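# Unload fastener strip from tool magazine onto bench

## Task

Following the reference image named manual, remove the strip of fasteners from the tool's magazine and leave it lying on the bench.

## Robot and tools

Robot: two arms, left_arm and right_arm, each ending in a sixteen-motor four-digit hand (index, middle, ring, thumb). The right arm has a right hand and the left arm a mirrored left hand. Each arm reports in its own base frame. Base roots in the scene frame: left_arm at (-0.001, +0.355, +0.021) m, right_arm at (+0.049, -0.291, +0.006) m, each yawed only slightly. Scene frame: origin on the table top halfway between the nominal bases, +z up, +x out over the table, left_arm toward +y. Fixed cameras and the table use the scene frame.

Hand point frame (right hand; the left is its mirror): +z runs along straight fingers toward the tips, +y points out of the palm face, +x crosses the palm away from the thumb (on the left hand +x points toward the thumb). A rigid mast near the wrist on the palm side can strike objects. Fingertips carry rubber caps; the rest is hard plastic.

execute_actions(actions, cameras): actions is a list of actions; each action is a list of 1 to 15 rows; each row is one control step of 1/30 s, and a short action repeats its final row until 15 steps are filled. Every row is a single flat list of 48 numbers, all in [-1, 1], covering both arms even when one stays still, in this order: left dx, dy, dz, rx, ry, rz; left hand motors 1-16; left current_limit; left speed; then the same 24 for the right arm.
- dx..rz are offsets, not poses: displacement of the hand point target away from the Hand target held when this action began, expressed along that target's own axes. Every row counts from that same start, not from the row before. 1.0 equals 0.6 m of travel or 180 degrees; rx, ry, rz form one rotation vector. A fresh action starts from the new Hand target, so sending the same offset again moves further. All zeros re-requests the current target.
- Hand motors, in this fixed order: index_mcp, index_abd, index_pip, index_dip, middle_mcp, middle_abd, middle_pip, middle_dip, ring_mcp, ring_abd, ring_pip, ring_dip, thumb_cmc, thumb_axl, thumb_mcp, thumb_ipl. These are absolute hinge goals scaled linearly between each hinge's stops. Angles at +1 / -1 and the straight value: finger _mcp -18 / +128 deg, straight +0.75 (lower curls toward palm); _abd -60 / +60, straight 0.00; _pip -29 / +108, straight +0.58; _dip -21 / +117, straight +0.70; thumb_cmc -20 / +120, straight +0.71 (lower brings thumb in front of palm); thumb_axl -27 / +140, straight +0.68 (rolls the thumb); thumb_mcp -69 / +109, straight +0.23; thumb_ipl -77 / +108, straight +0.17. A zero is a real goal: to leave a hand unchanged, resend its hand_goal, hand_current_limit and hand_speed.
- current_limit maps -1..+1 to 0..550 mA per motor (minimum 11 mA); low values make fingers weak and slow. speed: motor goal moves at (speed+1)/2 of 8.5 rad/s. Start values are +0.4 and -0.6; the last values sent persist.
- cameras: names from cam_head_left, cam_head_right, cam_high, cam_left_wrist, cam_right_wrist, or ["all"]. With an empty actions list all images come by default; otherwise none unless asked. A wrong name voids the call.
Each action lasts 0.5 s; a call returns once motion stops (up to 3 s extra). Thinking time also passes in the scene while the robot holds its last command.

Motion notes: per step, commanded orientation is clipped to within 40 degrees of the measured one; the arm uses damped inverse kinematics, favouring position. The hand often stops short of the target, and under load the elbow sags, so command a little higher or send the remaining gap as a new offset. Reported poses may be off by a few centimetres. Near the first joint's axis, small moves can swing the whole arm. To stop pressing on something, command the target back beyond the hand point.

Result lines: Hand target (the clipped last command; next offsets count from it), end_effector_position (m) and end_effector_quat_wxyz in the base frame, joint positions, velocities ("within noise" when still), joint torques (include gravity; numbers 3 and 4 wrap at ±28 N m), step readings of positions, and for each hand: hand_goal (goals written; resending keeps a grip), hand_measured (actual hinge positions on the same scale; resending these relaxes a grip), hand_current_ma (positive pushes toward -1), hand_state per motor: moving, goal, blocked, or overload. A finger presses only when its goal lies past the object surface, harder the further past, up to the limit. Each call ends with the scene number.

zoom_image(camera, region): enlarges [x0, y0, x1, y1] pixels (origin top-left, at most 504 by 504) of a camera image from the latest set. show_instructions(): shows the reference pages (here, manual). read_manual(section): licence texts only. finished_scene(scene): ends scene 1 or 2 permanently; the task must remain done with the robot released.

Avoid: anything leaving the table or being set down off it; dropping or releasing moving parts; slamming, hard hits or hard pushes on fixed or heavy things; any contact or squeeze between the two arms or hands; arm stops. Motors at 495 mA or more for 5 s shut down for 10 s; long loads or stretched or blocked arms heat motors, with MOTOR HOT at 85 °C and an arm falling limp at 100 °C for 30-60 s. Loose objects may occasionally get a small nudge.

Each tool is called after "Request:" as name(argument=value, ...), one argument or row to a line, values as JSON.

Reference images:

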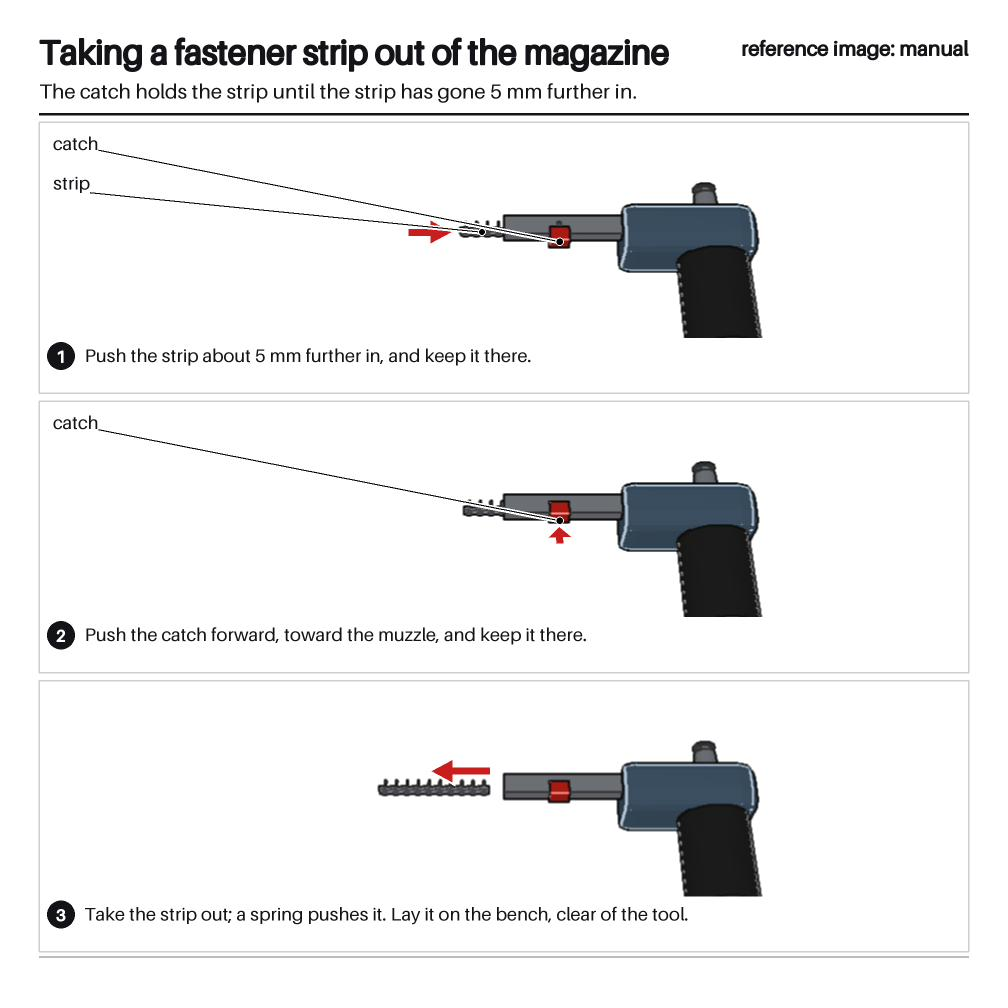

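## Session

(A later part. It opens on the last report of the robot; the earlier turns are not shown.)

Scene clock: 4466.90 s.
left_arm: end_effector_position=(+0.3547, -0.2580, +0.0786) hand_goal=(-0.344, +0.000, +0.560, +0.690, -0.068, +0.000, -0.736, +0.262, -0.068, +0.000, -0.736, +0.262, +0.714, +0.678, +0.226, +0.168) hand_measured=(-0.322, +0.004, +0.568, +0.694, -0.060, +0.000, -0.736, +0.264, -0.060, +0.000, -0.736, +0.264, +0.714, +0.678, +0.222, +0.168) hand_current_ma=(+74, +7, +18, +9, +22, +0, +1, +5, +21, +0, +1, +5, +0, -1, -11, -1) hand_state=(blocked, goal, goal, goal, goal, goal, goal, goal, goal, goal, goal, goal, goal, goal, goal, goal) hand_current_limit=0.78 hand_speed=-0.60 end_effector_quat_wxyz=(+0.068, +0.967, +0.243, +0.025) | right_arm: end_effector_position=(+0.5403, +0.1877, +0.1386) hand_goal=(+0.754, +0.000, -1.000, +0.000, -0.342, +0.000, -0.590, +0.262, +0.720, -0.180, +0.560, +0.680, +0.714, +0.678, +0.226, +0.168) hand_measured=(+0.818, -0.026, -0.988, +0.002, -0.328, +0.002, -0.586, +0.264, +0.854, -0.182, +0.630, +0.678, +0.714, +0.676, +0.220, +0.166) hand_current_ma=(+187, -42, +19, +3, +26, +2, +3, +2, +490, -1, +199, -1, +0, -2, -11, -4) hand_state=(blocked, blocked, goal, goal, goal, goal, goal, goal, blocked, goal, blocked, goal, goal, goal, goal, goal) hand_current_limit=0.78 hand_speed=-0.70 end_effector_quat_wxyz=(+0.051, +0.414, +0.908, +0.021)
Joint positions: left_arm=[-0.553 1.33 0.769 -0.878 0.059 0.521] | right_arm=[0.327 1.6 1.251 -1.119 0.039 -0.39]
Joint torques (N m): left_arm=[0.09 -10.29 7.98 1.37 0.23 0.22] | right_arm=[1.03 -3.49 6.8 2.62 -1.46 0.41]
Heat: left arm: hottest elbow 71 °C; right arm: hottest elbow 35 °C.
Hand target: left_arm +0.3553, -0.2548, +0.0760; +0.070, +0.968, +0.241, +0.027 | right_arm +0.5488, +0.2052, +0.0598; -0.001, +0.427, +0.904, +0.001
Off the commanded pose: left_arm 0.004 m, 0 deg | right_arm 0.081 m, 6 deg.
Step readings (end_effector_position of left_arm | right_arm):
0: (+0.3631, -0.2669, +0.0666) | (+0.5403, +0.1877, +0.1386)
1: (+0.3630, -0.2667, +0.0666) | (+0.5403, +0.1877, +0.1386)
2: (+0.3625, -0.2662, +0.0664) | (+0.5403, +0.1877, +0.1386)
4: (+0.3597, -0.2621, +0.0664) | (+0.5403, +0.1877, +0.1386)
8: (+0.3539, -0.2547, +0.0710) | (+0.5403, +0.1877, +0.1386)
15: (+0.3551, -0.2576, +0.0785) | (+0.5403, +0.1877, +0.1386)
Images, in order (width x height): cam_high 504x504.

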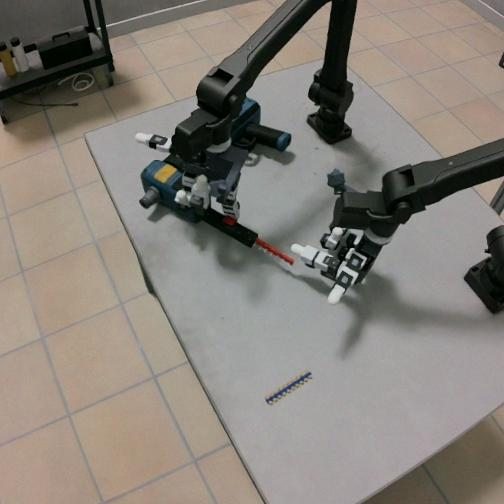

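Request:
execute_actions(
  actions=[
    [[0.0,0.0,-0.012,0.02,0,0.028,-0.33,0.10,0.58,0.70,-0.33,-0.10,0.58,0.70,-0.068,0,-0.737,0.261,0.714,0.678,0.226,0.168,0.78,-0.6,0.0,0.0,0,0,0,0,0.754,0,-1.0,0.0,-0.342,0,-0.591,0.261,0.72,-0.18,0.56,0.68,0.714,0.678,0.226,0.168,0.78,-0.7]],
    [[0.072,0.02,0.0,0.0,0,0.0,-0.33,0.10,0.58,0.70,-0.33,-0.10,0.58,0.70,-0.068,0,-0.737,0.261,0.714,0.678,0.226,0.168,0.78,-0.6,0.0,0.0,0,0,0,0,0.754,0,-1.0,0.0,-0.342,0,-0.591,0.261,0.72,-0.18,0.56,0.68,0.714,0.678,0.226,0.168,0.78,-0.7]],
  ],
  cameras=["cam_high", "cam_head_left"],
)

Request:
zoom_image(
  camera="cam_high",
  region=[220, 200, 320, 300],
)

Scene clock: 4511.67 s.
left_arm: end_effector_position=(+0.3848, -0.2389, +0.0738) hand_goal=(-0.330, +0.100, +0.580, +0.700, -0.330, -0.100, +0.580, +0.700, -0.068, +0.000, -0.736, +0.262, +0.714, +0.678, +0.226, +0.168) hand_measured=(-0.320, +0.098, +0.580, +0.698, -0.310, -0.098, +0.580, +0.698, -0.060, +0.000, -0.736, +0.264, +0.714, +0.678, +0.222, +0.168) hand_current_ma=(+27, -6, +0, -5, +62, +5, +0, -5, +21, +0, +1, +5, +0, -1, -11, -1) hand_state=(goal, goal, goal, goal, goal, goal, goal, goal, goal, goal, goal, goal, goal, goal, goal, goal) hand_current_limit=0.78 hand_speed=-0.60 end_effector_quat_wxyz=(+0.032, +0.978, +0.207, +0.016) | right_arm: end_effector_position=(+0.5403, +0.1877, +0.1386) hand_goal=(+0.754, +0.000, -1.000, +0.000, -0.342, +0.000, -0.590, +0.262, +0.720, -0.180, +0.560, +0.680, +0.714, +0.678, +0.226, +0.168) hand_measured=(+0.818, -0.026, -0.988, +0.002, -0.328, +0.002, -0.586, +0.264, +0.854, -0.182, +0.630, +0.678, +0.714, +0.676, +0.220, +0.166) hand_current_ma=(+187, -42, +19, +3, +26, +2, +3, +2, +490, -1, +199, -1, +0, -2, -11, -4) hand_state=(blocked, blocked, goal, goal, goal, goal, goal, goal, blocked, goal, blocked, goal, goal, goal, goal, goal) hand_current_limit=0.78 hand_speed=-0.70 end_effector_quat_wxyz=(+0.051, +0.414, +0.908, +0.021)
Joint positions: left_arm=[-0.462 1.415 0.862 -0.953 0.031 0.691] | right_arm=[0.327 1.6 1.251 -1.119 0.039 -0.39]
Joint torques (N m): left_arm=[-0.91 -10.17 12.51 0.1 0.25 0.21] | right_arm=[1.03 -4.31 6.87 2.66 -1.44 0.44]
Heat: left arm: hottest elbow 64 °C; right arm: hottest elbow 35 °C.
Hand target: left_arm +0.3991, -0.2479, +0.0852; +0.038, +0.979, +0.199, +0.022 | right_arm +0.5488, +0.2052, +0.0598; -0.001, +0.427, +0.904, +0.001
Off the commanded pose: left_arm 0.021 m, 1 deg | right_arm 0.081 m, 6 deg.
Step readings (end_effector_position of left_arm | right_arm):
0: (+0.3547, -0.2579, +0.0786) | (+0.5403, +0.1877, +0.1386)
1: (+0.3547, -0.2580, +0.0786) | (+0.5403, +0.1877, +0.1386)
2: (+0.3546, -0.2576, +0.0784) | (+0.5403, +0.1877, +0.1386)
4: (+0.3520, -0.2545, +0.0763) | (+0.5403, +0.1877, +0.1386)
8: (+0.3444, -0.2498, +0.0723) | (+0.5403, +0.1877, +0.1386)
15: (+0.3400, -0.2486, +0.0706) | (+0.5403, +0.1877, +0.1386)
16: (+0.3399, -0.2484, +0.0704) | (+0.5403, +0.1877, +0.1386)
17: (+0.3409, -0.2479, +0.0706) | (+0.5403, +0.1877, +0.1386)
19: (+0.3481, -0.2460, +0.0705) | (+0.5403, +0.1877, +0.1386)
23: (+0.3748, -0.2399, +0.0728) | (+0.5403, +0.1877, +0.1386)
30: (+0.3860, -0.2387, +0.0752) | (+0.5403, +0.1877, +0.1386)
Images, in order (width x height): cam_head_left 504x504, cam_high 504x504.

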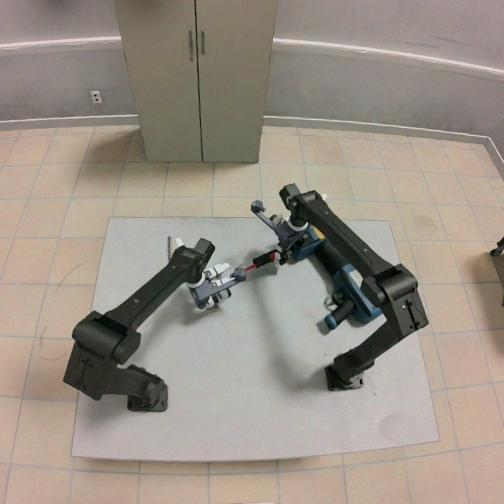

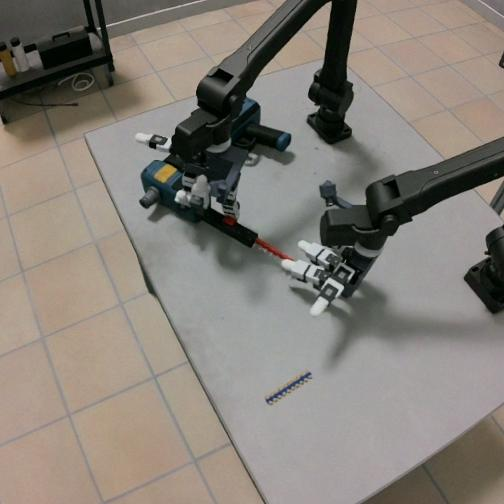

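Scaled by 5.040 from the camera's 504x504 image, which has a finer 720x720 frame.

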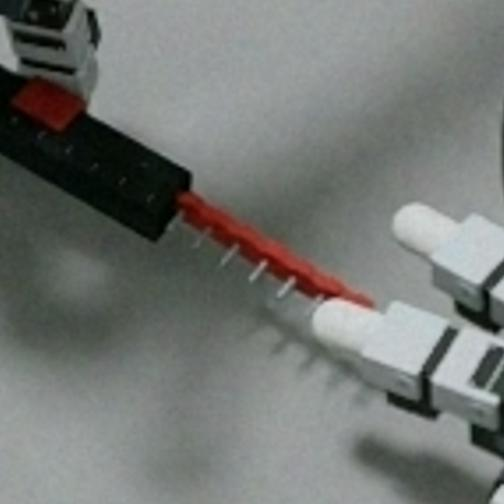

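Request:
execute_actions(
  actions=[
    [[0.003,0.045,0.0,0.0,0,0.0,-0.33,0.10,0.58,0.70,-0.33,-0.10,0.58,0.70,-0.068,0,-0.737,0.261,0.714,0.678,0.226,0.168,0.78,-0.6,0.0,0.0,0,0,0,0,0.754,0,-1.0,0.0,-0.342,0,-0.591,0.261,0.72,-0.18,0.56,0.68,0.714,0.678,0.226,0.168,0.78,-0.7]],
  ],
  cameras=["cam_high", "cam_head_left"],
)

Request:
zoom_image(
  camera="cam_high",
  region=[220, 200, 320, 300],
)

Scene clock: 4525.97 s.
left_arm: end_effector_position=(+0.3965, -0.2620, +0.0770) hand_goal=(-0.330, +0.100, +0.580, +0.700, -0.330, -0.100, +0.580, +0.700, -0.068, +0.000, -0.736, +0.262, +0.714, +0.678, +0.226, +0.168) hand_measured=(-0.320, +0.098, +0.580, +0.698, -0.310, -0.098, +0.580, +0.698, -0.060, +0.000, -0.736, +0.264, +0.714, +0.678, +0.222, +0.168) hand_current_ma=(+27, -5, +0, -5, +62, +5, +0, -5, +21, +0, +1, +5, +0, -1, -11, -1) hand_state=(goal, goal, goal, goal, goal, goal, goal, goal, goal, goal, goal, goal, goal, goal, goal, goal) hand_current_limit=0.78 hand_speed=-0.60 end_effector_quat_wxyz=(+0.033, +0.980, +0.195, +0.016) | right_arm: end_effector_position=(+0.5403, +0.1877, +0.1386) hand_goal=(+0.754, +0.000, -1.000, +0.000, -0.342, +0.000, -0.590, +0.262, +0.720, -0.180, +0.560, +0.680, +0.714, +0.678, +0.226, +0.168) hand_measured=(+0.818, -0.026, -0.988, +0.002, -0.328, +0.002, -0.586, +0.264, +0.854, -0.182, +0.630, +0.678, +0.714, +0.676, +0.220, +0.166) hand_current_ma=(+187, -42, +19, +3, +26, +2, +3, +2, +490, -1, +199, -1, +0, -2, -11, -4) hand_state=(blocked, blocked, goal, goal, goal, goal, goal, goal, blocked, goal, blocked, goal, goal, goal, goal, goal) hand_current_limit=0.78 hand_speed=-0.70 end_effector_quat_wxyz=(+0.051, +0.414, +0.908, +0.021)
Joint positions: left_arm=[-0.496 1.465 0.924 -0.963 0.031 0.682] | right_arm=[0.327 1.6 1.251 -1.119 0.039 -0.39]
Joint torques (N m): left_arm=[-1.49 -10.99 12.55 0.13 0.11 -0.03] | right_arm=[1.32 -3.66 6.95 2.63 -1.46 0.42]
Heat: left arm: hottest elbow 64 °C; right arm: hottest elbow 35 °C.
Hand target: left_arm +0.4113, -0.2720, +0.0876; +0.038, +0.979, +0.199, +0.022 | right_arm +0.5488, +0.2052, +0.0598; -0.001, +0.427, +0.904, +0.001
Off the commanded pose: left_arm 0.021 m, 1 deg | right_arm 0.081 m, 6 deg.
Step readings (end_effector_position of left_arm | right_arm):
0: (+0.3847, -0.2390, +0.0738) | (+0.5403, +0.1877, +0.1386)
1: (+0.3849, -0.2390, +0.0740) | (+0.5403, +0.1877, +0.1386)
2: (+0.3851, -0.2393, +0.0738) | (+0.5403, +0.1877, +0.1386)
4: (+0.3874, -0.2430, +0.0740) | (+0.5403, +0.1877, +0.1386)
8: (+0.3949, -0.2557, +0.0758) | (+0.5403, +0.1877, +0.1386)
15: (+0.3968, -0.2623, +0.0777) | (+0.5403, +0.1877, +0.1386)
Images, in order (width x height): cam_head_left 504x504, cam_high 504x504.

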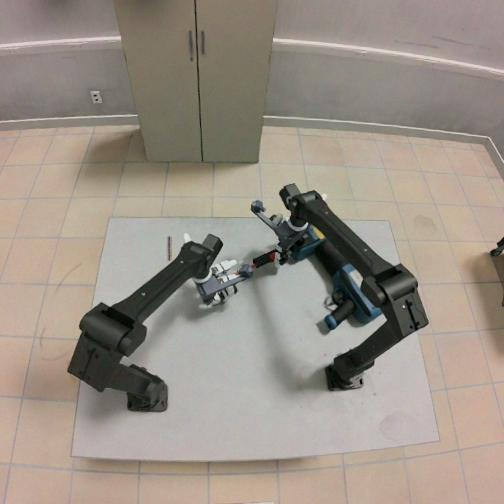

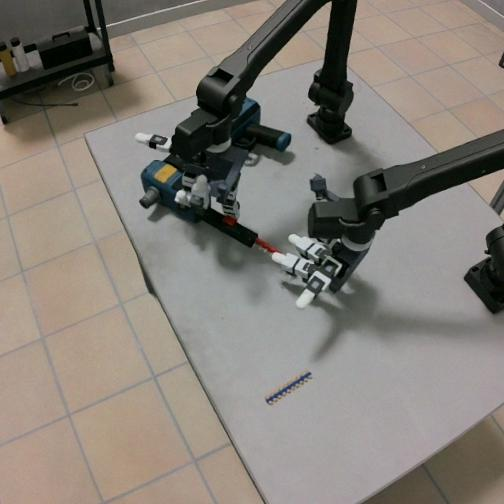

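Scaled by 5.040 from the camera's 504x504 image, which has a finer 720x720 frame.

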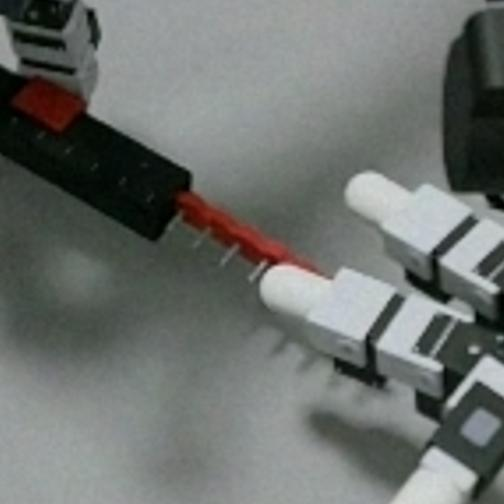

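Request:
execute_actions(
  actions=[
    [[0.0,0.0,0.05,0.0,0,0.0,-0.33,0.10,0.58,0.70,-0.33,-0.10,0.58,0.70,-0.068,0,-0.737,0.261,0.714,0.678,0.226,0.168,0.78,-0.6,0.0,0.0,0,0,0,0,0.754,0,-1.0,0.0,-0.342,0,-0.591,0.261,0.72,-0.18,0.56,0.68,0.714,0.678,0.226,0.168,0.78,-0.7]],
  ],
  cameras=["cam_high", "cam_head_left"],
)

Request:
zoom_image(
  camera="cam_high",
  region=[220, 200, 320, 300],
)

Scene clock: 4541.33 s.
left_arm: end_effector_position=(+0.4055, -0.2666, +0.0559) hand_goal=(-0.330, +0.100, +0.580, +0.700, -0.330, -0.100, +0.580, +0.700, -0.068, +0.000, -0.736, +0.262, +0.714, +0.678, +0.226, +0.168) hand_measured=(-0.320, +0.098, +0.580, +0.698, -0.310, -0.098, +0.580, +0.698, -0.060, +0.000, -0.736, +0.264, +0.714, +0.678, +0.222, +0.168) hand_current_ma=(+27, -5, +0, -5, +62, +5, +0, -5, +21, +0, +1, +5, +0, -1, -11, -1) hand_state=(goal, goal, goal, goal, goal, goal, goal, goal, goal, goal, goal, goal, goal, goal, goal, goal) hand_current_limit=0.78 hand_speed=-0.60 end_effector_quat_wxyz=(+0.033, +0.980, +0.196, +0.015) | right_arm: end_effector_position=(+0.5403, +0.1877, +0.1386) hand_goal=(+0.754, +0.000, -1.000, +0.000, -0.342, +0.000, -0.590, +0.262, +0.720, -0.180, +0.560, +0.680, +0.714, +0.678, +0.226, +0.168) hand_measured=(+0.818, -0.026, -0.988, +0.002, -0.328, +0.002, -0.586, +0.264, +0.854, -0.182, +0.630, +0.678, +0.714, +0.676, +0.220, +0.166) hand_current_ma=(+187, -42, +19, +3, +26, +2, +3, +2, +490, -1, +199, -1, +0, -2, -11, -4) hand_state=(blocked, blocked, goal, goal, goal, goal, goal, goal, blocked, goal, blocked, goal, goal, goal, goal, goal) hand_current_limit=0.78 hand_speed=-0.70 end_effector_quat_wxyz=(+0.051, +0.414, +0.908, +0.021)
Joint positions: left_arm=[-0.496 1.524 0.924 -0.905 0.031 0.679] | right_arm=[0.327 1.6 1.251 -1.119 0.039 -0.39]
Joint torques (N m): left_arm=[-1.73 -12.1 9.74 1.18 0.11 -0.02] | right_arm=[0.91 -3.6 7.05 2.55 -1.45 0.44]
Heat: left arm: hottest elbow 64 °C; right arm: hottest elbow 35 °C.
Hand target: left_arm +0.4130, -0.2740, +0.0578; +0.038, +0.979, +0.199, +0.022 | right_arm +0.5488, +0.2052, +0.0598; -0.001, +0.427, +0.904, +0.001
Off the commanded pose: left_arm 0.011 m, 1 deg | right_arm 0.081 m, 6 deg.
Step readings (end_effector_position of left_arm | right_arm):
0: (+0.3965, -0.2620, +0.0768) | (+0.5403, +0.1877, +0.1386)
1: (+0.3965, -0.2620, +0.0768) | (+0.5403, +0.1877, +0.1386)
2: (+0.3965, -0.2620, +0.0762) | (+0.5403, +0.1877, +0.1386)
4: (+0.3989, -0.2632, +0.0732) | (+0.5403, +0.1877, +0.1386)
8: (+0.4037, -0.2657, +0.0620) | (+0.5403, +0.1877, +0.1386)
15: (+0.4052, -0.2665, +0.0558) | (+0.5403, +0.1877, +0.1386)
Images, in order (width x height): cam_head_left 504x504, cam_high 504x504.

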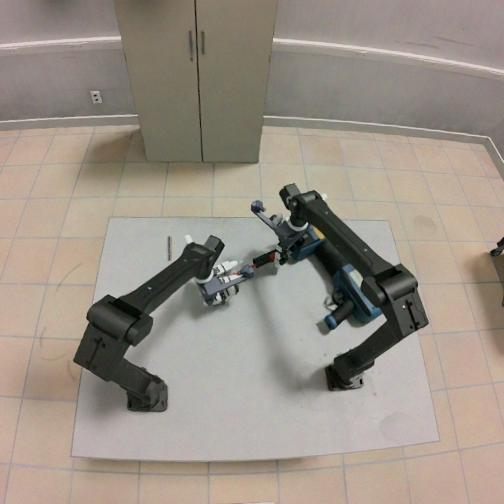

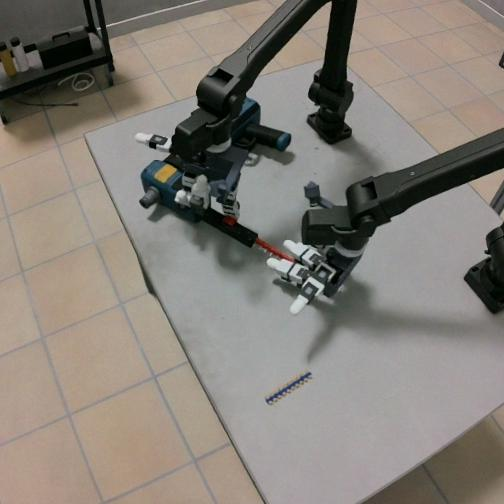

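Scaled by 5.040 from the camera's 504x504 image, which has a finer 720x720 frame.

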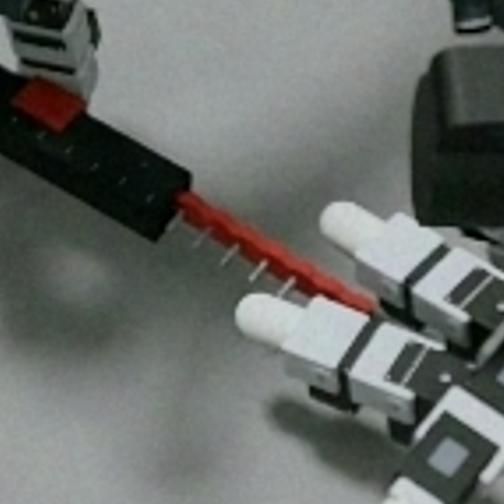

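Request:
execute_actions(
  actions=[
    [[-0.012,0.0,0.012,0.0,0,0.0,-0.33,0.10,0.58,0.70,-0.33,-0.10,0.58,0.70,-0.068,0,-0.737,0.261,0.714,0.678,0.226,0.168,0.78,-0.6,0.0,0.0,0,0,0,0,0.754,0,-1.0,0.0,-0.342,0,-0.591,0.261,0.72,-0.18,0.56,0.68,0.714,0.678,0.226,0.168,0.78,-0.7]],
    [[0.0,0.0,0.0,0.0,0,0.0,-0.33,-0.08,0.58,0.70,-0.33,0.08,0.58,0.70,-0.068,0,-0.737,0.261,0.714,0.678,0.226,0.168,0.78,-0.8,0.0,0.0,0,0,0,0,0.754,0,-1.0,0.0,-0.342,0,-0.591,0.261,0.72,-0.18,0.56,0.68,0.714,0.678,0.226,0.168,0.78,-0.7]],
  ],
  cameras=["cam_high", "cam_left_wrist"],
)

Request:
zoom_image(
  camera="cam_high",
  region=[220, 200, 320, 300],
)

Scene clock: 4559.83 s.
left_arm: end_effector_position=(+0.4078, -0.2742, +0.0582) hand_goal=(-0.330, -0.080, +0.580, +0.700, -0.330, +0.080, +0.580, +0.700, -0.068, +0.000, -0.736, +0.262, +0.714, +0.678, +0.226, +0.168) hand_measured=(-0.320, +0.012, +0.580, +0.698, -0.310, -0.010, +0.580, +0.698, -0.060, +0.000, -0.736, +0.264, +0.714, +0.678, +0.222, +0.168) hand_current_ma=(+27, +314, +0, -5, +62, -304, +0, -5, +21, +0, +1, +5, +0, -1, -11, -1) hand_state=(goal, blocked, goal, goal, goal, blocked, goal, goal, goal, goal, goal, goal, goal, goal, goal, goal) hand_current_limit=0.78 hand_speed=-0.80 end_effector_quat_wxyz=(+0.041, +0.979, +0.196, +0.024) | right_arm: end_effector_position=(+0.5403, +0.1877, +0.1386) hand_goal=(+0.754, +0.000, -1.000, +0.000, -0.342, +0.000, -0.590, +0.262, +0.720, -0.180, +0.560, +0.680, +0.714, +0.678, +0.226, +0.168) hand_measured=(+0.818, -0.026, -0.988, +0.002, -0.328, +0.002, -0.586, +0.264, +0.854, -0.182, +0.630, +0.678, +0.714, +0.676, +0.220, +0.166) hand_current_ma=(+187, -42, +19, +3, +26, +2, +3, +2, +490, -1, +199, -1, +0, -2, -11, -4) hand_state=(blocked, blocked, goal, goal, goal, goal, goal, goal, blocked, goal, blocked, goal, goal, goal, goal, goal) hand_current_limit=0.78 hand_speed=-0.70 end_effector_quat_wxyz=(+0.051, +0.414, +0.908, +0.021)
Joint positions: left_arm=[-0.51 1.524 0.924 -0.882 0.031 0.664] | right_arm=[0.327 1.6 1.251 -1.119 0.039 -0.39]
Joint torques (N m): left_arm=[-1.55 -11.93 8.24 1.28 0.06 -0.02] | right_arm=[1.03 -3.49 6.94 2.62 -1.46 0.4]
Heat: left arm: hottest elbow 63 °C; right arm: hottest elbow 35 °C.
Hand target: left_arm +0.4069, -0.2773, +0.0504; +0.038, +0.979, +0.199, +0.022 | right_arm +0.5488, +0.2052, +0.0598; -0.001, +0.427, +0.904, +0.001
Off the commanded pose: left_arm 0.008 m, 0 deg | right_arm 0.081 m, 6 deg.
Step readings (end_effector_position of left_arm | right_arm):
0: (+0.4056, -0.2667, +0.0559) | (+0.5403, +0.1877, +0.1386)
1: (+0.4056, -0.2667, +0.0559) | (+0.5403, +0.1877, +0.1386)
2: (+0.4059, -0.2669, +0.0560) | (+0.5403, +0.1877, +0.1386)
4: (+0.4065, -0.2691, +0.0567) | (+0.5403, +0.1877, +0.1386)
8: (+0.4077, -0.2722, +0.0578) | (+0.5403, +0.1877, +0.1386)
15: (+0.4074, -0.2742, +0.0581) | (+0.5403, +0.1877, +0.1386)
16: (+0.4075, -0.2743, +0.0582) | (+0.5403, +0.1877, +0.1386)
17: (+0.4075, -0.2743, +0.0582) | (+0.5403, +0.1877, +0.1386)
19: (+0.4076, -0.2742, +0.0582) | (+0.5403, +0.1877, +0.1386)
23: (+0.4077, -0.2742, +0.0582) | (+0.5403, +0.1877, +0.1386)
30: (+0.4078, -0.2742, +0.0582) | (+0.5403, +0.1877, +0.1386)
Images, in order (width x height): cam_high 504x504, cam_left_wrist 504x504.

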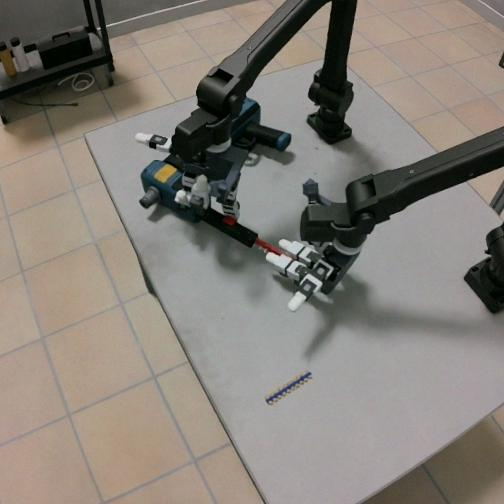

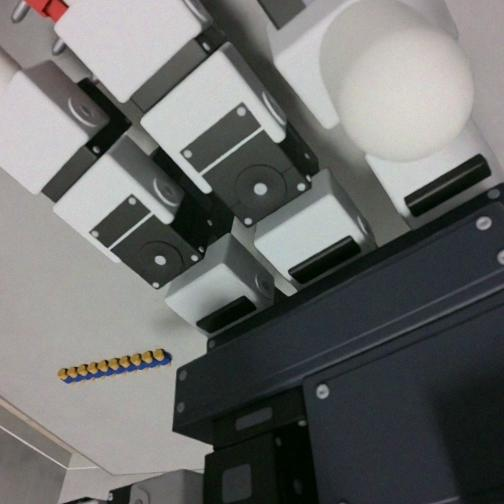

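Scaled by 5.040 from the camera's 504x504 image, which has a finer 720x720 frame.

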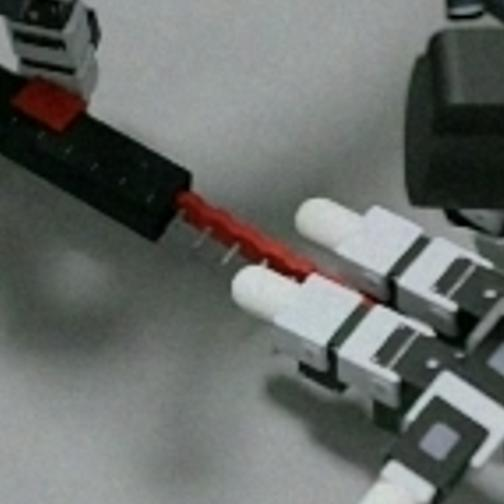

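Request:
execute_actions(
  actions=[
    [[0.0,-0.05,0.0,0.0,0,0.0,-0.33,-0.12,0.58,0.70,-0.33,0.12,0.58,0.70,-0.068,0,-0.737,0.261,0.714,0.678,0.226,0.168,0.78,-0.8,0.0,0.0,0,0,0,0,0.754,0,-1.0,0.0,-0.342,0,-0.591,0.261,0.72,-0.18,0.56,0.68,0.714,0.678,0.226,0.168,0.78,-0.7]],
  ],
  cameras=["cam_high"],
)

Request:
zoom_image(
  camera="cam_high",
  region=[220, 200, 320, 300],
)

Scene clock: 4573.13 s.
left_arm: end_effector_position=(+0.3977, -0.2558, +0.0519) hand_goal=(-0.330, -0.120, +0.580, +0.700, -0.330, +0.120, +0.580, +0.700, -0.068, +0.000, -0.736, +0.262, +0.714, +0.678, +0.226, +0.168) hand_measured=(-0.328, +0.012, +0.576, +0.698, -0.320, -0.006, +0.580, +0.698, -0.060, +0.000, -0.736, +0.264, +0.714, +0.678, +0.222, +0.168) hand_current_ma=(+2, +476, -7, -5, +28, -454, +1, -5, +21, +0, +1, +5, +0, -1, -11, -1) hand_state=(goal, blocked, goal, goal, goal, blocked, goal, goal, goal, goal, goal, goal, goal, goal, goal, goal) hand_current_limit=0.78 hand_speed=-0.80 end_effector_quat_wxyz=(+0.040, +0.978, +0.201, +0.023) | right_arm: end_effector_position=(+0.5403, +0.1877, +0.1386) hand_goal=(+0.754, +0.000, -1.000, +0.000, -0.342, +0.000, -0.590, +0.262, +0.720, -0.180, +0.560, +0.680, +0.714, +0.678, +0.226, +0.168) hand_measured=(+0.818, -0.026, -0.988, +0.002, -0.328, +0.002, -0.586, +0.264, +0.854, -0.182, +0.630, +0.678, +0.714, +0.676, +0.220, +0.166) hand_current_ma=(+187, -42, +19, +3, +26, +2, +3, +2, +490, -1, +199, -1, +0, -2, -11, -4) hand_state=(blocked, blocked, goal, goal, goal, goal, goal, goal, blocked, goal, blocked, goal, goal, goal, goal, goal) hand_current_limit=0.78 hand_speed=-0.70 end_effector_quat_wxyz=(+0.051, +0.414, +0.908, +0.021)
Joint positions: left_arm=[-0.482 1.492 0.868 -0.861 0.034 0.682] | right_arm=[0.327 1.6 1.251 -1.119 0.039 -0.39]
Joint torques (N m): left_arm=[0.15 -12.86 7.19 0.94 0.11 0.24] | right_arm=[1.2 -3.96 6.91 2.52 -1.44 0.41]
Heat: left arm: hottest elbow 62 °C; right arm: hottest elbow 36 °C.
Hand target: left_arm +0.3951, -0.2498, +0.0478; +0.038, +0.979, +0.199, +0.022 | right_arm +0.5488, +0.2052, +0.0598; -0.001, +0.427, +0.904, +0.001
Off the commanded pose: left_arm 0.008 m, 0 deg | right_arm 0.081 m, 6 deg.
Step readings (end_effector_position of left_arm | right_arm):
0: (+0.4078, -0.2742, +0.0582) | (+0.5403, +0.1877, +0.1386)
1: (+0.4078, -0.2742, +0.0582) | (+0.5403, +0.1877, +0.1386)
2: (+0.4074, -0.2740, +0.0576) | (+0.5403, +0.1877, +0.1386)
4: (+0.4057, -0.2727, +0.0565) | (+0.5403, +0.1877, +0.1386)
8: (+0.3997, -0.2633, +0.0543) | (+0.5403, +0.1877, +0.1386)
15: (+0.3977, -0.2559, +0.0519) | (+0.5403, +0.1877, +0.1386)
Images, in order (width x height): cam_high 504x504.

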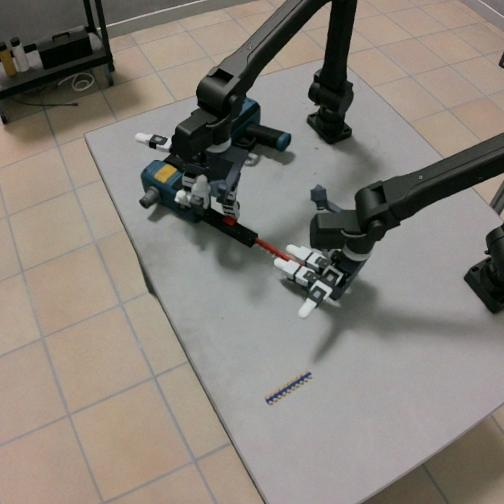

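Scaled by 5.040 from the camera's 504x504 image, which has a finer 720x720 frame.

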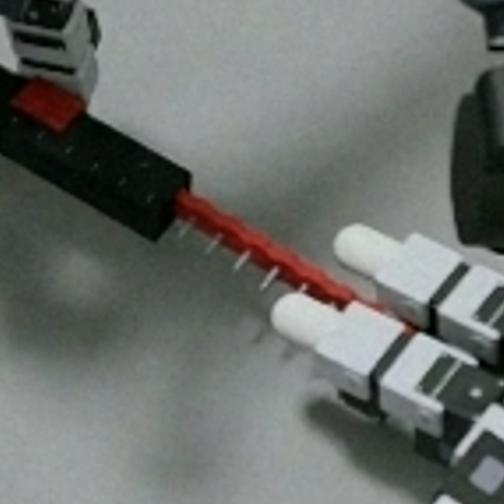

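Request:
execute_actions(
  actions=[
    [[0.0,-0.05,0.0,0.0,0,0.0,-0.33,-0.10,0.58,0.70,-0.33,0.10,0.58,0.70,-0.068,0,-0.737,0.261,0.714,0.678,0.226,0.168,0.78,-0.8,0.0,0.0,0,0,0,0,0.754,0,-1.0,0.0,-0.342,0,-0.591,0.261,0.74,-0.18,0.56,0.68,0.714,0.678,0.226,0.168,0.78,-0.7]],
  ],
  cameras=["cam_high"],
)

Request:
zoom_image(
  camera="cam_high",
  region=[220, 200, 340, 320],
)

Scene clock: 4583.37 s.
left_arm: end_effector_position=(+0.3840, -0.2237, +0.0445) hand_goal=(-0.330, -0.100, +0.580, +0.700, -0.330, +0.100, +0.580, +0.700, -0.068, +0.000, -0.736, +0.262, +0.714, +0.678, +0.226, +0.168) hand_measured=(-0.324, +0.012, +0.578, +0.698, -0.318, -0.006, +0.582, +0.698, -0.060, +0.000, -0.736, +0.264, +0.714, +0.678, +0.222, +0.168) hand_current_ma=(+18, +392, -3, -5, +39, -371, +6, -5, +21, +0, +1, +5, +0, -1, -11, -1) hand_state=(goal, blocked, goal, goal, goal, blocked, goal, goal, goal, goal, goal, goal, goal, goal, goal, goal) hand_current_limit=0.78 hand_speed=-0.80 end_effector_quat_wxyz=(+0.035, +0.978, +0.204, +0.018) | right_arm: end_effector_position=(+0.5407, +0.1879, +0.1385) hand_goal=(+0.754, +0.000, -1.000, +0.000, -0.342, +0.000, -0.590, +0.262, +0.740, -0.180, +0.560, +0.680, +0.714, +0.678, +0.226, +0.168) hand_measured=(+0.818, -0.024, -0.988, +0.002, -0.328, +0.002, -0.586, +0.264, +0.860, -0.182, +0.630, +0.678, +0.714, +0.676, +0.220, +0.166) hand_current_ma=(+195, -40, +17, +3, +26, +2, +3, +2, +447, -1, +199, -1, +0, -2, -11, -4) hand_state=(blocked, blocked, goal, goal, goal, goal, goal, goal, blocked, goal, blocked, goal, goal, goal, goal, goal) hand_current_limit=0.78 hand_speed=-0.70 end_effector_quat_wxyz=(+0.051, +0.414, +0.908, +0.021)
Joint positions: left_arm=[-0.422 1.445 0.798 -0.853 0.034 0.737] | right_arm=[0.327 1.601 1.252 -1.119 0.038 -0.39]
Joint torques (N m): left_arm=[-0.32 -12.28 7.53 1.1 0.29 0.24] | right_arm=[1.14 -4.07 6.94 2.54 -1.44 0.41]
Heat: left arm: hottest elbow 61 °C; right arm: hottest elbow 36 °C.
Hand target: left_arm +0.3836, -0.2223, +0.0454; +0.038, +0.979, +0.199, +0.022 | right_arm +0.5488, +0.2051, +0.0597; -0.001, +0.427, +0.904, +0.001
Off the commanded pose: left_arm 0.002 m, 1 deg | right_arm 0.081 m, 6 deg.
Step readings (end_effector_position of left_arm | right_arm):
0: (+0.3977, -0.2558, +0.0519) | (+0.5403, +0.1877, +0.1386)
1: (+0.3976, -0.2556, +0.0517) | (+0.5403, +0.1877, +0.1386)
2: (+0.3971, -0.2549, +0.0516) | (+0.5403, +0.1877, +0.1386)
4: (+0.3931, -0.2488, +0.0498) | (+0.5406, +0.1878, +0.1386)
8: (+0.3847, -0.2303, +0.0450) | (+0.5407, +0.1879, +0.1385)
15: (+0.3843, -0.2233, +0.0440) | (+0.5407, +0.1879, +0.1385)
Images, in order (width x height): cam_high 504x504.

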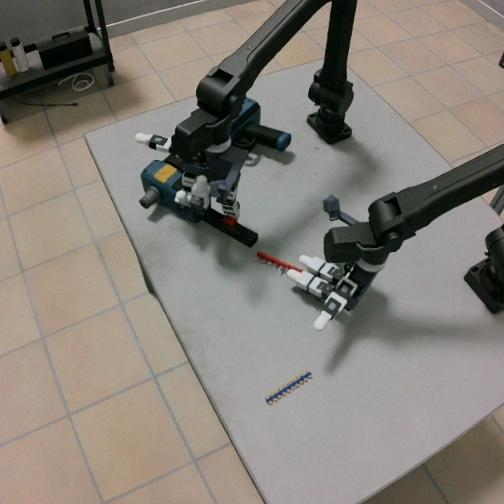

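Scaled by 4.200 from the camera's 504x504 image, which has a finer 720x720 frame.

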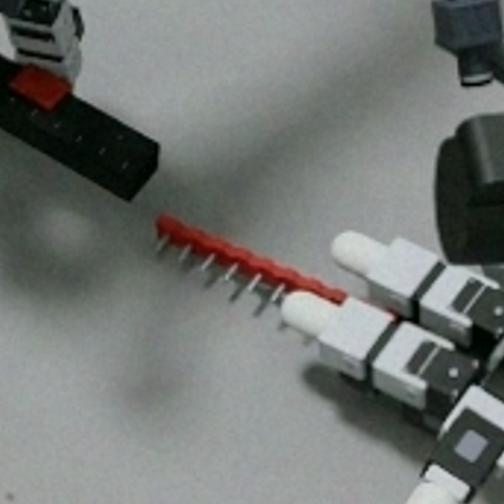

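Request:
execute_actions(
  actions=[
    [[0.0,-0.06,0.0,0.0,0,0.0,-0.33,-0.10,0.58,0.70,-0.33,0.10,0.58,0.70,-0.342,0,-0.591,0.261,0.714,0.678,0.226,0.168,0.78,-0.6,0.0,-0.02,0,0,0,0,0.754,0,-1.0,0.0,-0.342,0,-0.591,0.261,0.84,-0.18,0.60,0.69,0.714,0.678,0.226,0.168,0.78,-0.7]],
    [[0.0,0.0,0.03,0.0,0,0.0,-0.33,-0.10,0.58,0.70,-0.33,0.10,0.58,0.70,-0.342,0,-0.591,0.261,0.714,0.678,0.226,0.168,0.78,-0.6,0.0,-0.03,-0.03,0,0,0,0.754,0,-1.0,0.0,-0.342,0,-0.591,0.261,0.9,-0.18,0.60,0.69,0.714,0.678,0.226,0.168,0.78,-0.7]],
  ],
  cameras=["cam_high", "cam_head_left", "cam_left_wrist"],
)

Request:
zoom_image(
  camera="cam_high",
  region=[230, 210, 350, 330],
)

Scene clock: 4606.50 s.
left_arm: end_effector_position=(+0.3730, -0.1919, +0.0323) hand_goal=(-0.330, -0.100, +0.580, +0.700, -0.330, +0.100, +0.580, +0.700, -0.342, +0.000, -0.590, +0.262, +0.714, +0.678, +0.226, +0.168) hand_measured=(-0.324, +0.012, +0.578, +0.698, -0.318, -0.006, +0.584, +0.698, -0.324, +0.000, -0.592, +0.264, +0.714, +0.678, +0.222, +0.168) hand_current_ma=(+18, +392, -2, -5, +39, -371, +7, -5, +57, +0, -4, +5, +0, -1, -11, -1) hand_state=(goal, blocked, goal, goal, goal, blocked, goal, goal, goal, goal, goal, goal, goal, goal, goal, goal) hand_current_limit=0.78 hand_speed=-0.60 end_effector_quat_wxyz=(+0.040, +0.978, +0.204, +0.026) | right_arm: end_effector_position=(+0.5401, +0.1886, +0.1398) hand_goal=(+0.754, +0.000, -1.000, +0.000, -0.342, +0.000, -0.590, +0.262, +0.900, -0.180, +0.600, +0.690, +0.714, +0.678, +0.226, +0.168) hand_measured=(+0.826, -0.006, -0.994, +0.002, -0.328, +0.002, -0.586, +0.264, +0.938, -0.194, +0.638, +0.690, +0.714, +0.676, +0.220, +0.166) hand_current_ma=(+221, -7, +9, +3, +26, +2, +3, +2, +95, -21, +87, +0, +0, -2, -11, -4) hand_state=(blocked, goal, goal, goal, goal, goal, goal, goal, blocked, goal, blocked, goal, goal, goal, goal, goal) hand_current_limit=0.78 hand_speed=-0.70 end_effector_quat_wxyz=(+0.050, +0.415, +0.908, +0.026)
Joint positions: left_arm=[-0.347 1.407 0.711 -0.789 0.041 0.811] | right_arm=[0.327 1.597 1.248 -1.114 0.031 -0.389]
Joint torques (N m): left_arm=[-0.32 -9.23 7.2 1.21 0.32 0.23] | right_arm=[-0.79 -9.17 3.75 1.29 -1.23 0.24]
Heat: left arm: hottest elbow 61 °C; right arm: hottest elbow 36 °C.
Hand target: left_arm +0.3706, -0.1904, +0.0244; +0.038, +0.979, +0.199, +0.022 | right_arm +0.5256, +0.1861, +0.0777; -0.001, +0.427, +0.904, +0.001
Off the commanded pose: left_arm 0.008 m, 1 deg | right_arm 0.064 m, 7 deg.
Step readings (end_effector_position of left_arm | right_arm):
0: (+0.3839, -0.2237, +0.0445) | (+0.5407, +0.1879, +0.1385)
1: (+0.3837, -0.2237, +0.0444) | (+0.5407, +0.1879, +0.1385)
2: (+0.3835, -0.2222, +0.0443) | (+0.5407, +0.1880, +0.1385)
4: (+0.3797, -0.2173, +0.0437) | (+0.5406, +0.1883, +0.1386)
8: (+0.3712, -0.1979, +0.0415) | (+0.5406, +0.1885, +0.1386)
15: (+0.3711, -0.1904, +0.0420) | (+0.5406, +0.1885, +0.1386)
16: (+0.3710, -0.1905, +0.0420) | (+0.5406, +0.1885, +0.1386)
17: (+0.3713, -0.1907, +0.0419) | (+0.5406, +0.1886, +0.1388)
19: (+0.3727, -0.1914, +0.0415) | (+0.5406, +0.1887, +0.1393)
23: (+0.3733, -0.1918, +0.0369) | (+0.5402, +0.1885, +0.1395)
30: (+0.3727, -0.1917, +0.0321) | (+0.5401, +0.1886, +0.1398)
Images, in order (width x height): cam_head_left 504x504, cam_high 504x504, cam_left_wrist 504x504.

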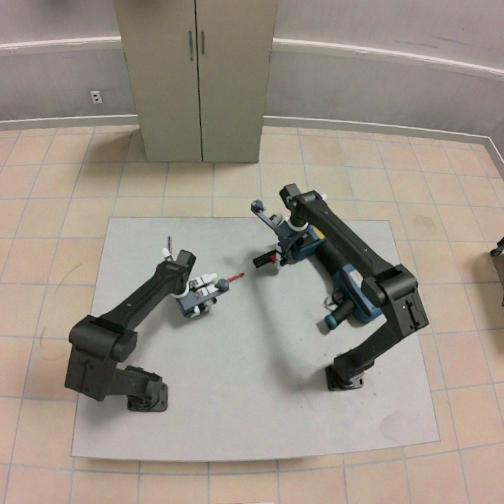

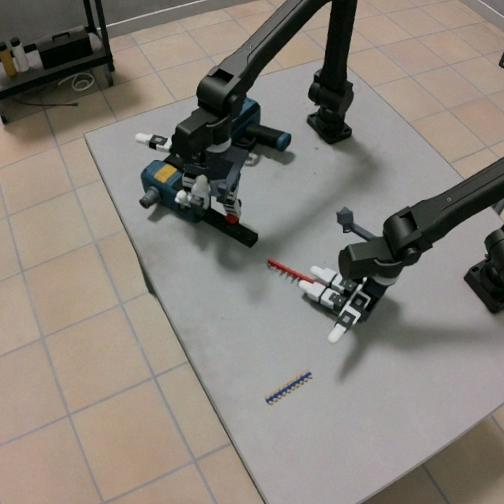

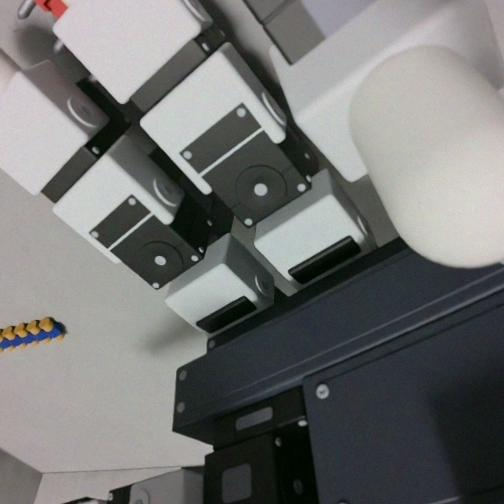

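Scaled by 4.200 from the camera's 504x504 image, which has a finer 720x720 frame.

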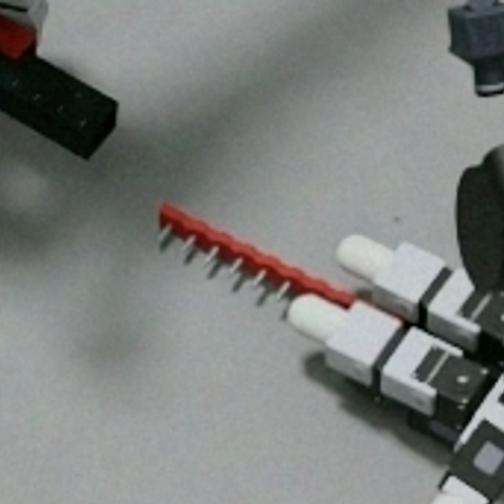

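Request:
execute_actions(
  actions=[
    [[0.0,0.0,0.024,0.0,0,0.0,-0.33,-0.10,0.58,0.70,-0.33,0.10,0.58,0.70,-0.342,0,-0.591,0.261,0.714,0.678,0.226,0.168,0.78,-0.6,0.0,0,-0.06,0,0,0,0.754,0,-1.0,0.0,-0.342,0,-0.591,0.261,0.9,-0.18,0.60,0.69,0.714,0.678,0.226,0.168,0.78,-0.7]],
    [[0.0,0.0,0.01,0.0,0,0.0,-0.33,-0.10,0.58,0.70,-0.33,0.10,0.58,0.70,-0.342,0,-0.591,0.261,0.714,0.678,0.226,0.168,0.78,-0.6,0.0,0,-0.12,0,0,0,0.754,0,-1.0,0.0,-0.342,0,-0.591,0.261,0.9,-0.18,0.60,0.69,0.714,0.678,0.226,0.168,0.78,-0.7]],
  ],
  cameras=["cam_high", "cam_head_left"],
)

Request:
zoom_image(
  camera="cam_high",
  region=[230, 210, 350, 330],
)

Scene clock: 4621.73 s.
left_arm: end_effector_position=(+0.3807, -0.1961, +0.0243) hand_goal=(-0.330, -0.100, +0.580, +0.700, -0.330, +0.100, +0.580, +0.700, -0.342, +0.000, -0.590, +0.262, +0.714, +0.678, +0.226, +0.168) hand_measured=(-0.324, +0.012, +0.578, +0.698, -0.330, -0.006, +0.584, +0.698, -0.352, +0.000, -0.592, +0.264, +0.714, +0.678, +0.222, +0.168) hand_current_ma=(+18, +392, -2, -5, +0, -371, +10, -5, -26, +0, -3, +5, +0, -1, -11, -1) hand_state=(goal, blocked, goal, goal, goal, blocked, goal, goal, goal, goal, goal, goal, goal, goal, goal, goal) hand_current_limit=0.78 hand_speed=-0.60 end_effector_quat_wxyz=(+0.051, +0.977, +0.203, +0.036) | right_arm: end_effector_position=(+0.5093, +0.1826, +0.1557) hand_goal=(+0.754, +0.000, -1.000, +0.000, -0.342, +0.000, -0.590, +0.262, +0.900, -0.180, +0.600, +0.690, +0.714, +0.678, +0.226, +0.168) hand_measured=(+0.756, +0.002, -0.996, +0.002, -0.328, +0.002, -0.586, +0.264, +0.898, -0.180, +0.602, +0.690, +0.714, +0.676, +0.220, +0.166) hand_current_ma=(+2, +1, +5, +3, +26, +2, +3, +2, -2, +0, +1, +0, +0, -2, -11, -4) hand_state=(goal, goal, goal, goal, goal, goal, goal, goal, goal, goal, goal, goal, goal, goal, goal, goal) hand_current_limit=0.78 hand_speed=-0.70 end_effector_quat_wxyz=(-0.020, +0.420, +0.907, -0.019)
Joint positions: left_arm=[-0.347 1.437 0.703 -0.723 0.049 0.812] | right_arm=[0.326 1.595 1.331 -1.363 0.001 -0.377]
Joint torques (N m): left_arm=[-0.62 -8 6.12 1.36 -0.03 0.19] | right_arm=[-0.56 -15.21 11.58 0.14 -0.11 0.1]
Heat: left arm: hottest elbow 60 °C; right arm: hottest elbow 36 °C.
Hand target: left_arm +0.3718, -0.1918, +0.0040; +0.038, +0.979, +0.199, +0.022 | right_arm +0.5255, +0.1859, +0.1857; -0.001, +0.427, +0.904, +0.001
Off the commanded pose: left_arm 0.023 m, 2 deg | right_arm 0.034 m, 3 deg.
Step readings (end_effector_position of left_arm | right_arm):
0: (+0.3731, -0.1919, +0.0323) | (+0.5401, +0.1886, +0.1398)
1: (+0.3731, -0.1919, +0.0322) | (+0.5401, +0.1886, +0.1400)
2: (+0.3734, -0.1920, +0.0318) | (+0.5398, +0.1886, +0.1403)
4: (+0.3749, -0.1926, +0.0301) | (+0.5375, +0.1883, +0.1402)
8: (+0.3754, -0.1934, +0.0240) | (+0.5332, +0.1887, +0.1402)
15: (+0.3771, -0.1941, +0.0244) | (+0.5315, +0.1886, +0.1402)
16: (+0.3771, -0.1942, +0.0244) | (+0.5315, +0.1886, +0.1404)
17: (+0.3774, -0.1943, +0.0244) | (+0.5299, +0.1886, +0.1418)
19: (+0.3785, -0.1949, +0.0243) | (+0.5215, +0.1869, +0.1423)
23: (+0.3801, -0.1958, +0.0242) | (+0.5077, +0.1822, +0.1438)
30: (+0.3806, -0.1960, +0.0242) | (+0.5103, +0.1830, +0.1555)
Images, in order (width x height): cam_head_left 504x504, cam_high 504x504.

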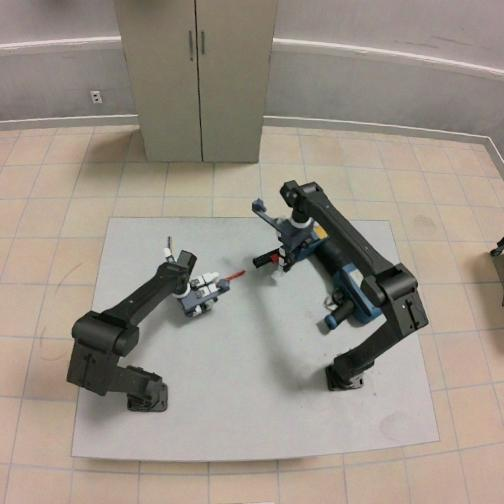

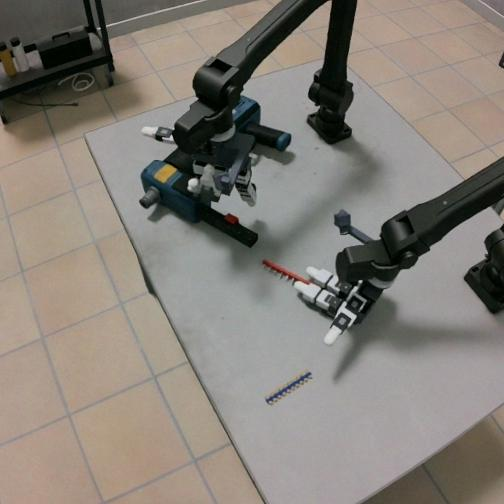

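Scaled by 4.200 from the camera's 504x504 image, which has a finer 720x720 frame.

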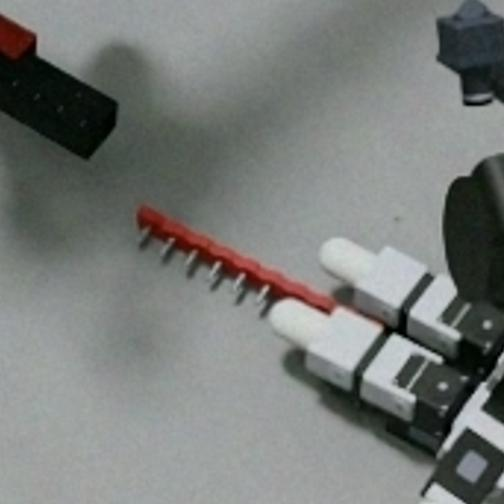

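Request:
execute_actions(
  actions=[
    [[0.0,-0.01,-0.015,0.0,0,0.0,-0.27,-0.10,0.58,0.70,-0.27,0.10,0.58,0.70,-0.342,0,-0.591,0.261,0.714,0.678,0.226,0.168,0.78,-0.8,0.0,-0.1,-0.12,0,0,0,0.754,0,-1.0,0.0,-0.342,0,-0.591,0.261,0.9,-0.18,0.60,0.69,0.714,0.678,0.226,0.168,0.78,-0.7]],
    [[0.0,0.0,0.0,0.0,0,0.0,-0.22,-0.10,0.58,0.70,-0.22,0.10,0.58,0.70,-0.342,0,-0.591,0.261,0.714,0.678,0.226,0.168,0.78,-0.85,0.0,0,0,0,0,0,0.754,0,-1.0,0.0,-0.342,0,-0.591,0.261,0.9,-0.18,0.60,0.69,0.714,0.678,0.226,0.168,0.78,-0.7]],
  ],
  cameras=["cam_high", "cam_head_left", "cam_left_wrist"],
)

Request:
zoom_image(
  camera="cam_high",
  region=[230, 210, 350, 330],
)

Scene clock: 4637.67 s.
left_arm: end_effector_position=(+0.3813, -0.1968, +0.0295) hand_goal=(-0.220, -0.100, +0.580, +0.700, -0.220, +0.100, +0.580, +0.700, -0.342, +0.000, -0.590, +0.262, +0.714, +0.678, +0.226, +0.168) hand_measured=(-0.234, +0.012, +0.580, +0.698, -0.260, -0.006, +0.584, +0.698, -0.336, +0.000, -0.592, +0.264, +0.714, +0.678, +0.222, +0.168) hand_current_ma=(-40, +392, +2, -5, -149, -371, +9, -5, +14, +0, -3, +5, +0, -1, -11, -1) hand_state=(goal, blocked, goal, goal, blocked, blocked, goal, goal, goal, goal, goal, goal, goal, goal, goal, goal) hand_current_limit=0.78 hand_speed=-0.85 end_effector_quat_wxyz=(+0.055, +0.978, +0.197, +0.041) | right_arm: end_effector_position=(+0.4680, +0.1452, +0.2423) hand_goal=(+0.754, +0.000, -1.000, +0.000, -0.342, +0.000, -0.590, +0.262, +0.900, -0.180, +0.600, +0.690, +0.714, +0.678, +0.226, +0.168) hand_measured=(+0.756, +0.002, -0.996, +0.002, -0.328, +0.002, -0.586, +0.264, +0.896, -0.180, +0.602, +0.690, +0.714, +0.676, +0.220, +0.166) hand_current_ma=(+1, +1, +5, +3, +26, +2, +3, +2, -4, +0, +1, +0, +0, -2, -11, -4) hand_state=(goal, goal, goal, goal, goal, goal, goal, goal, goal, goal, goal, goal, goal, goal, goal, goal) hand_current_limit=0.78 hand_speed=-0.70 end_effector_quat_wxyz=(-0.009, +0.431, +0.902, -0.008)
Joint positions: left_arm=[-0.344 1.424 0.703 -0.723 0.052 0.825] | right_arm=[0.276 1.409 1.348 -1.535 0.001 -0.404]
Joint torques (N m): left_arm=[0.44 -9.58 6.02 0.2 -0.11 0.21] | right_arm=[-1.03 -10.23 11.18 0.06 -0.1 -0.11]
Heat: left arm: hottest elbow 59 °C; right arm: hottest elbow 40 °C.
Hand target: left_arm +0.3689, -0.1857, +0.0125; +0.038, +0.979, +0.199, +0.022 | right_arm +0.4793, +0.1475, +0.2575; -0.001, +0.427, +0.904, +0.001
Off the commanded pose: left_arm 0.024 m, 3 deg | right_arm 0.019 m, 2 deg.
Step readings (end_effector_position of left_arm | right_arm):
0: (+0.3807, -0.1961, +0.0243) | (+0.5094, +0.1826, +0.1557)
1: (+0.3806, -0.1961, +0.0243) | (+0.5091, +0.1825, +0.1557)
2: (+0.3805, -0.1962, +0.0243) | (+0.5066, +0.1808, +0.1564)
4: (+0.3805, -0.1964, +0.0248) | (+0.4972, +0.1748, +0.1630)
8: (+0.3811, -0.1960, +0.0265) | (+0.4808, +0.1571, +0.2002)
15: (+0.3809, -0.1960, +0.0265) | (+0.4688, +0.1448, +0.2458)
16: (+0.3810, -0.1960, +0.0266) | (+0.4688, +0.1449, +0.2459)
17: (+0.3809, -0.1961, +0.0266) | (+0.4686, +0.1450, +0.2453)
19: (+0.3811, -0.1965, +0.0280) | (+0.4684, +0.1450, +0.2437)
23: (+0.3813, -0.1968, +0.0295) | (+0.4682, +0.1451, +0.2425)
30: (+0.3813, -0.1968, +0.0295) | (+0.4680, +0.1452, +0.2423)
Images, in order (width x height): cam_head_left 504x504, cam_high 504x504, cam_left_wrist 504x504.

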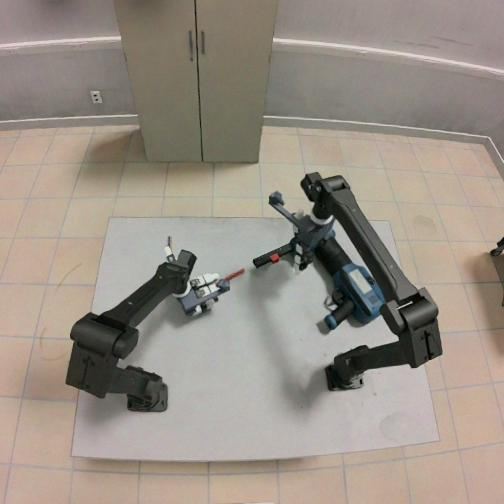

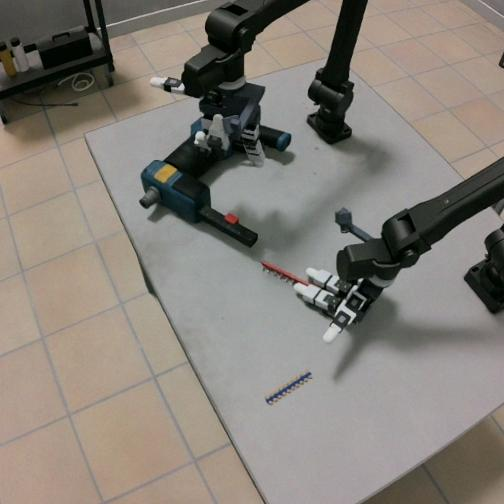

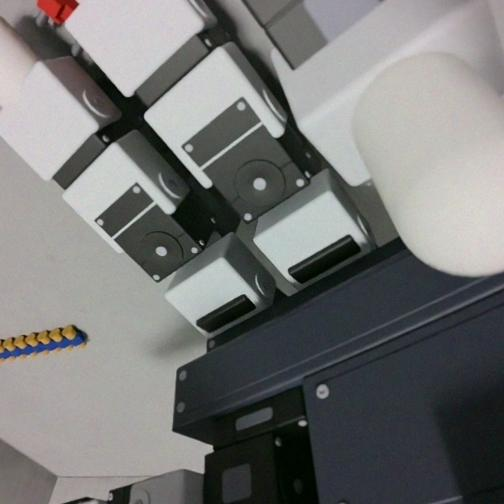

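Scaled by 4.200 from the camera's 504x504 image, which has a finer 720x720 frame.

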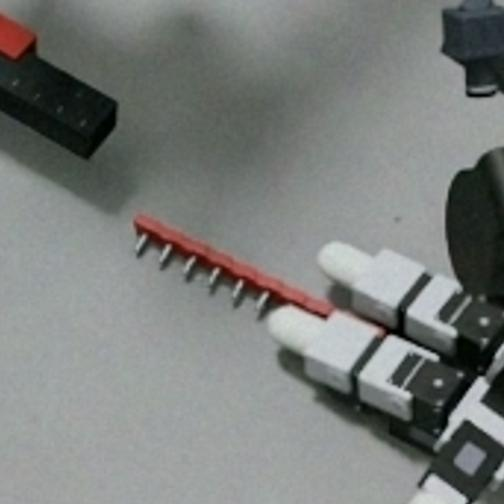

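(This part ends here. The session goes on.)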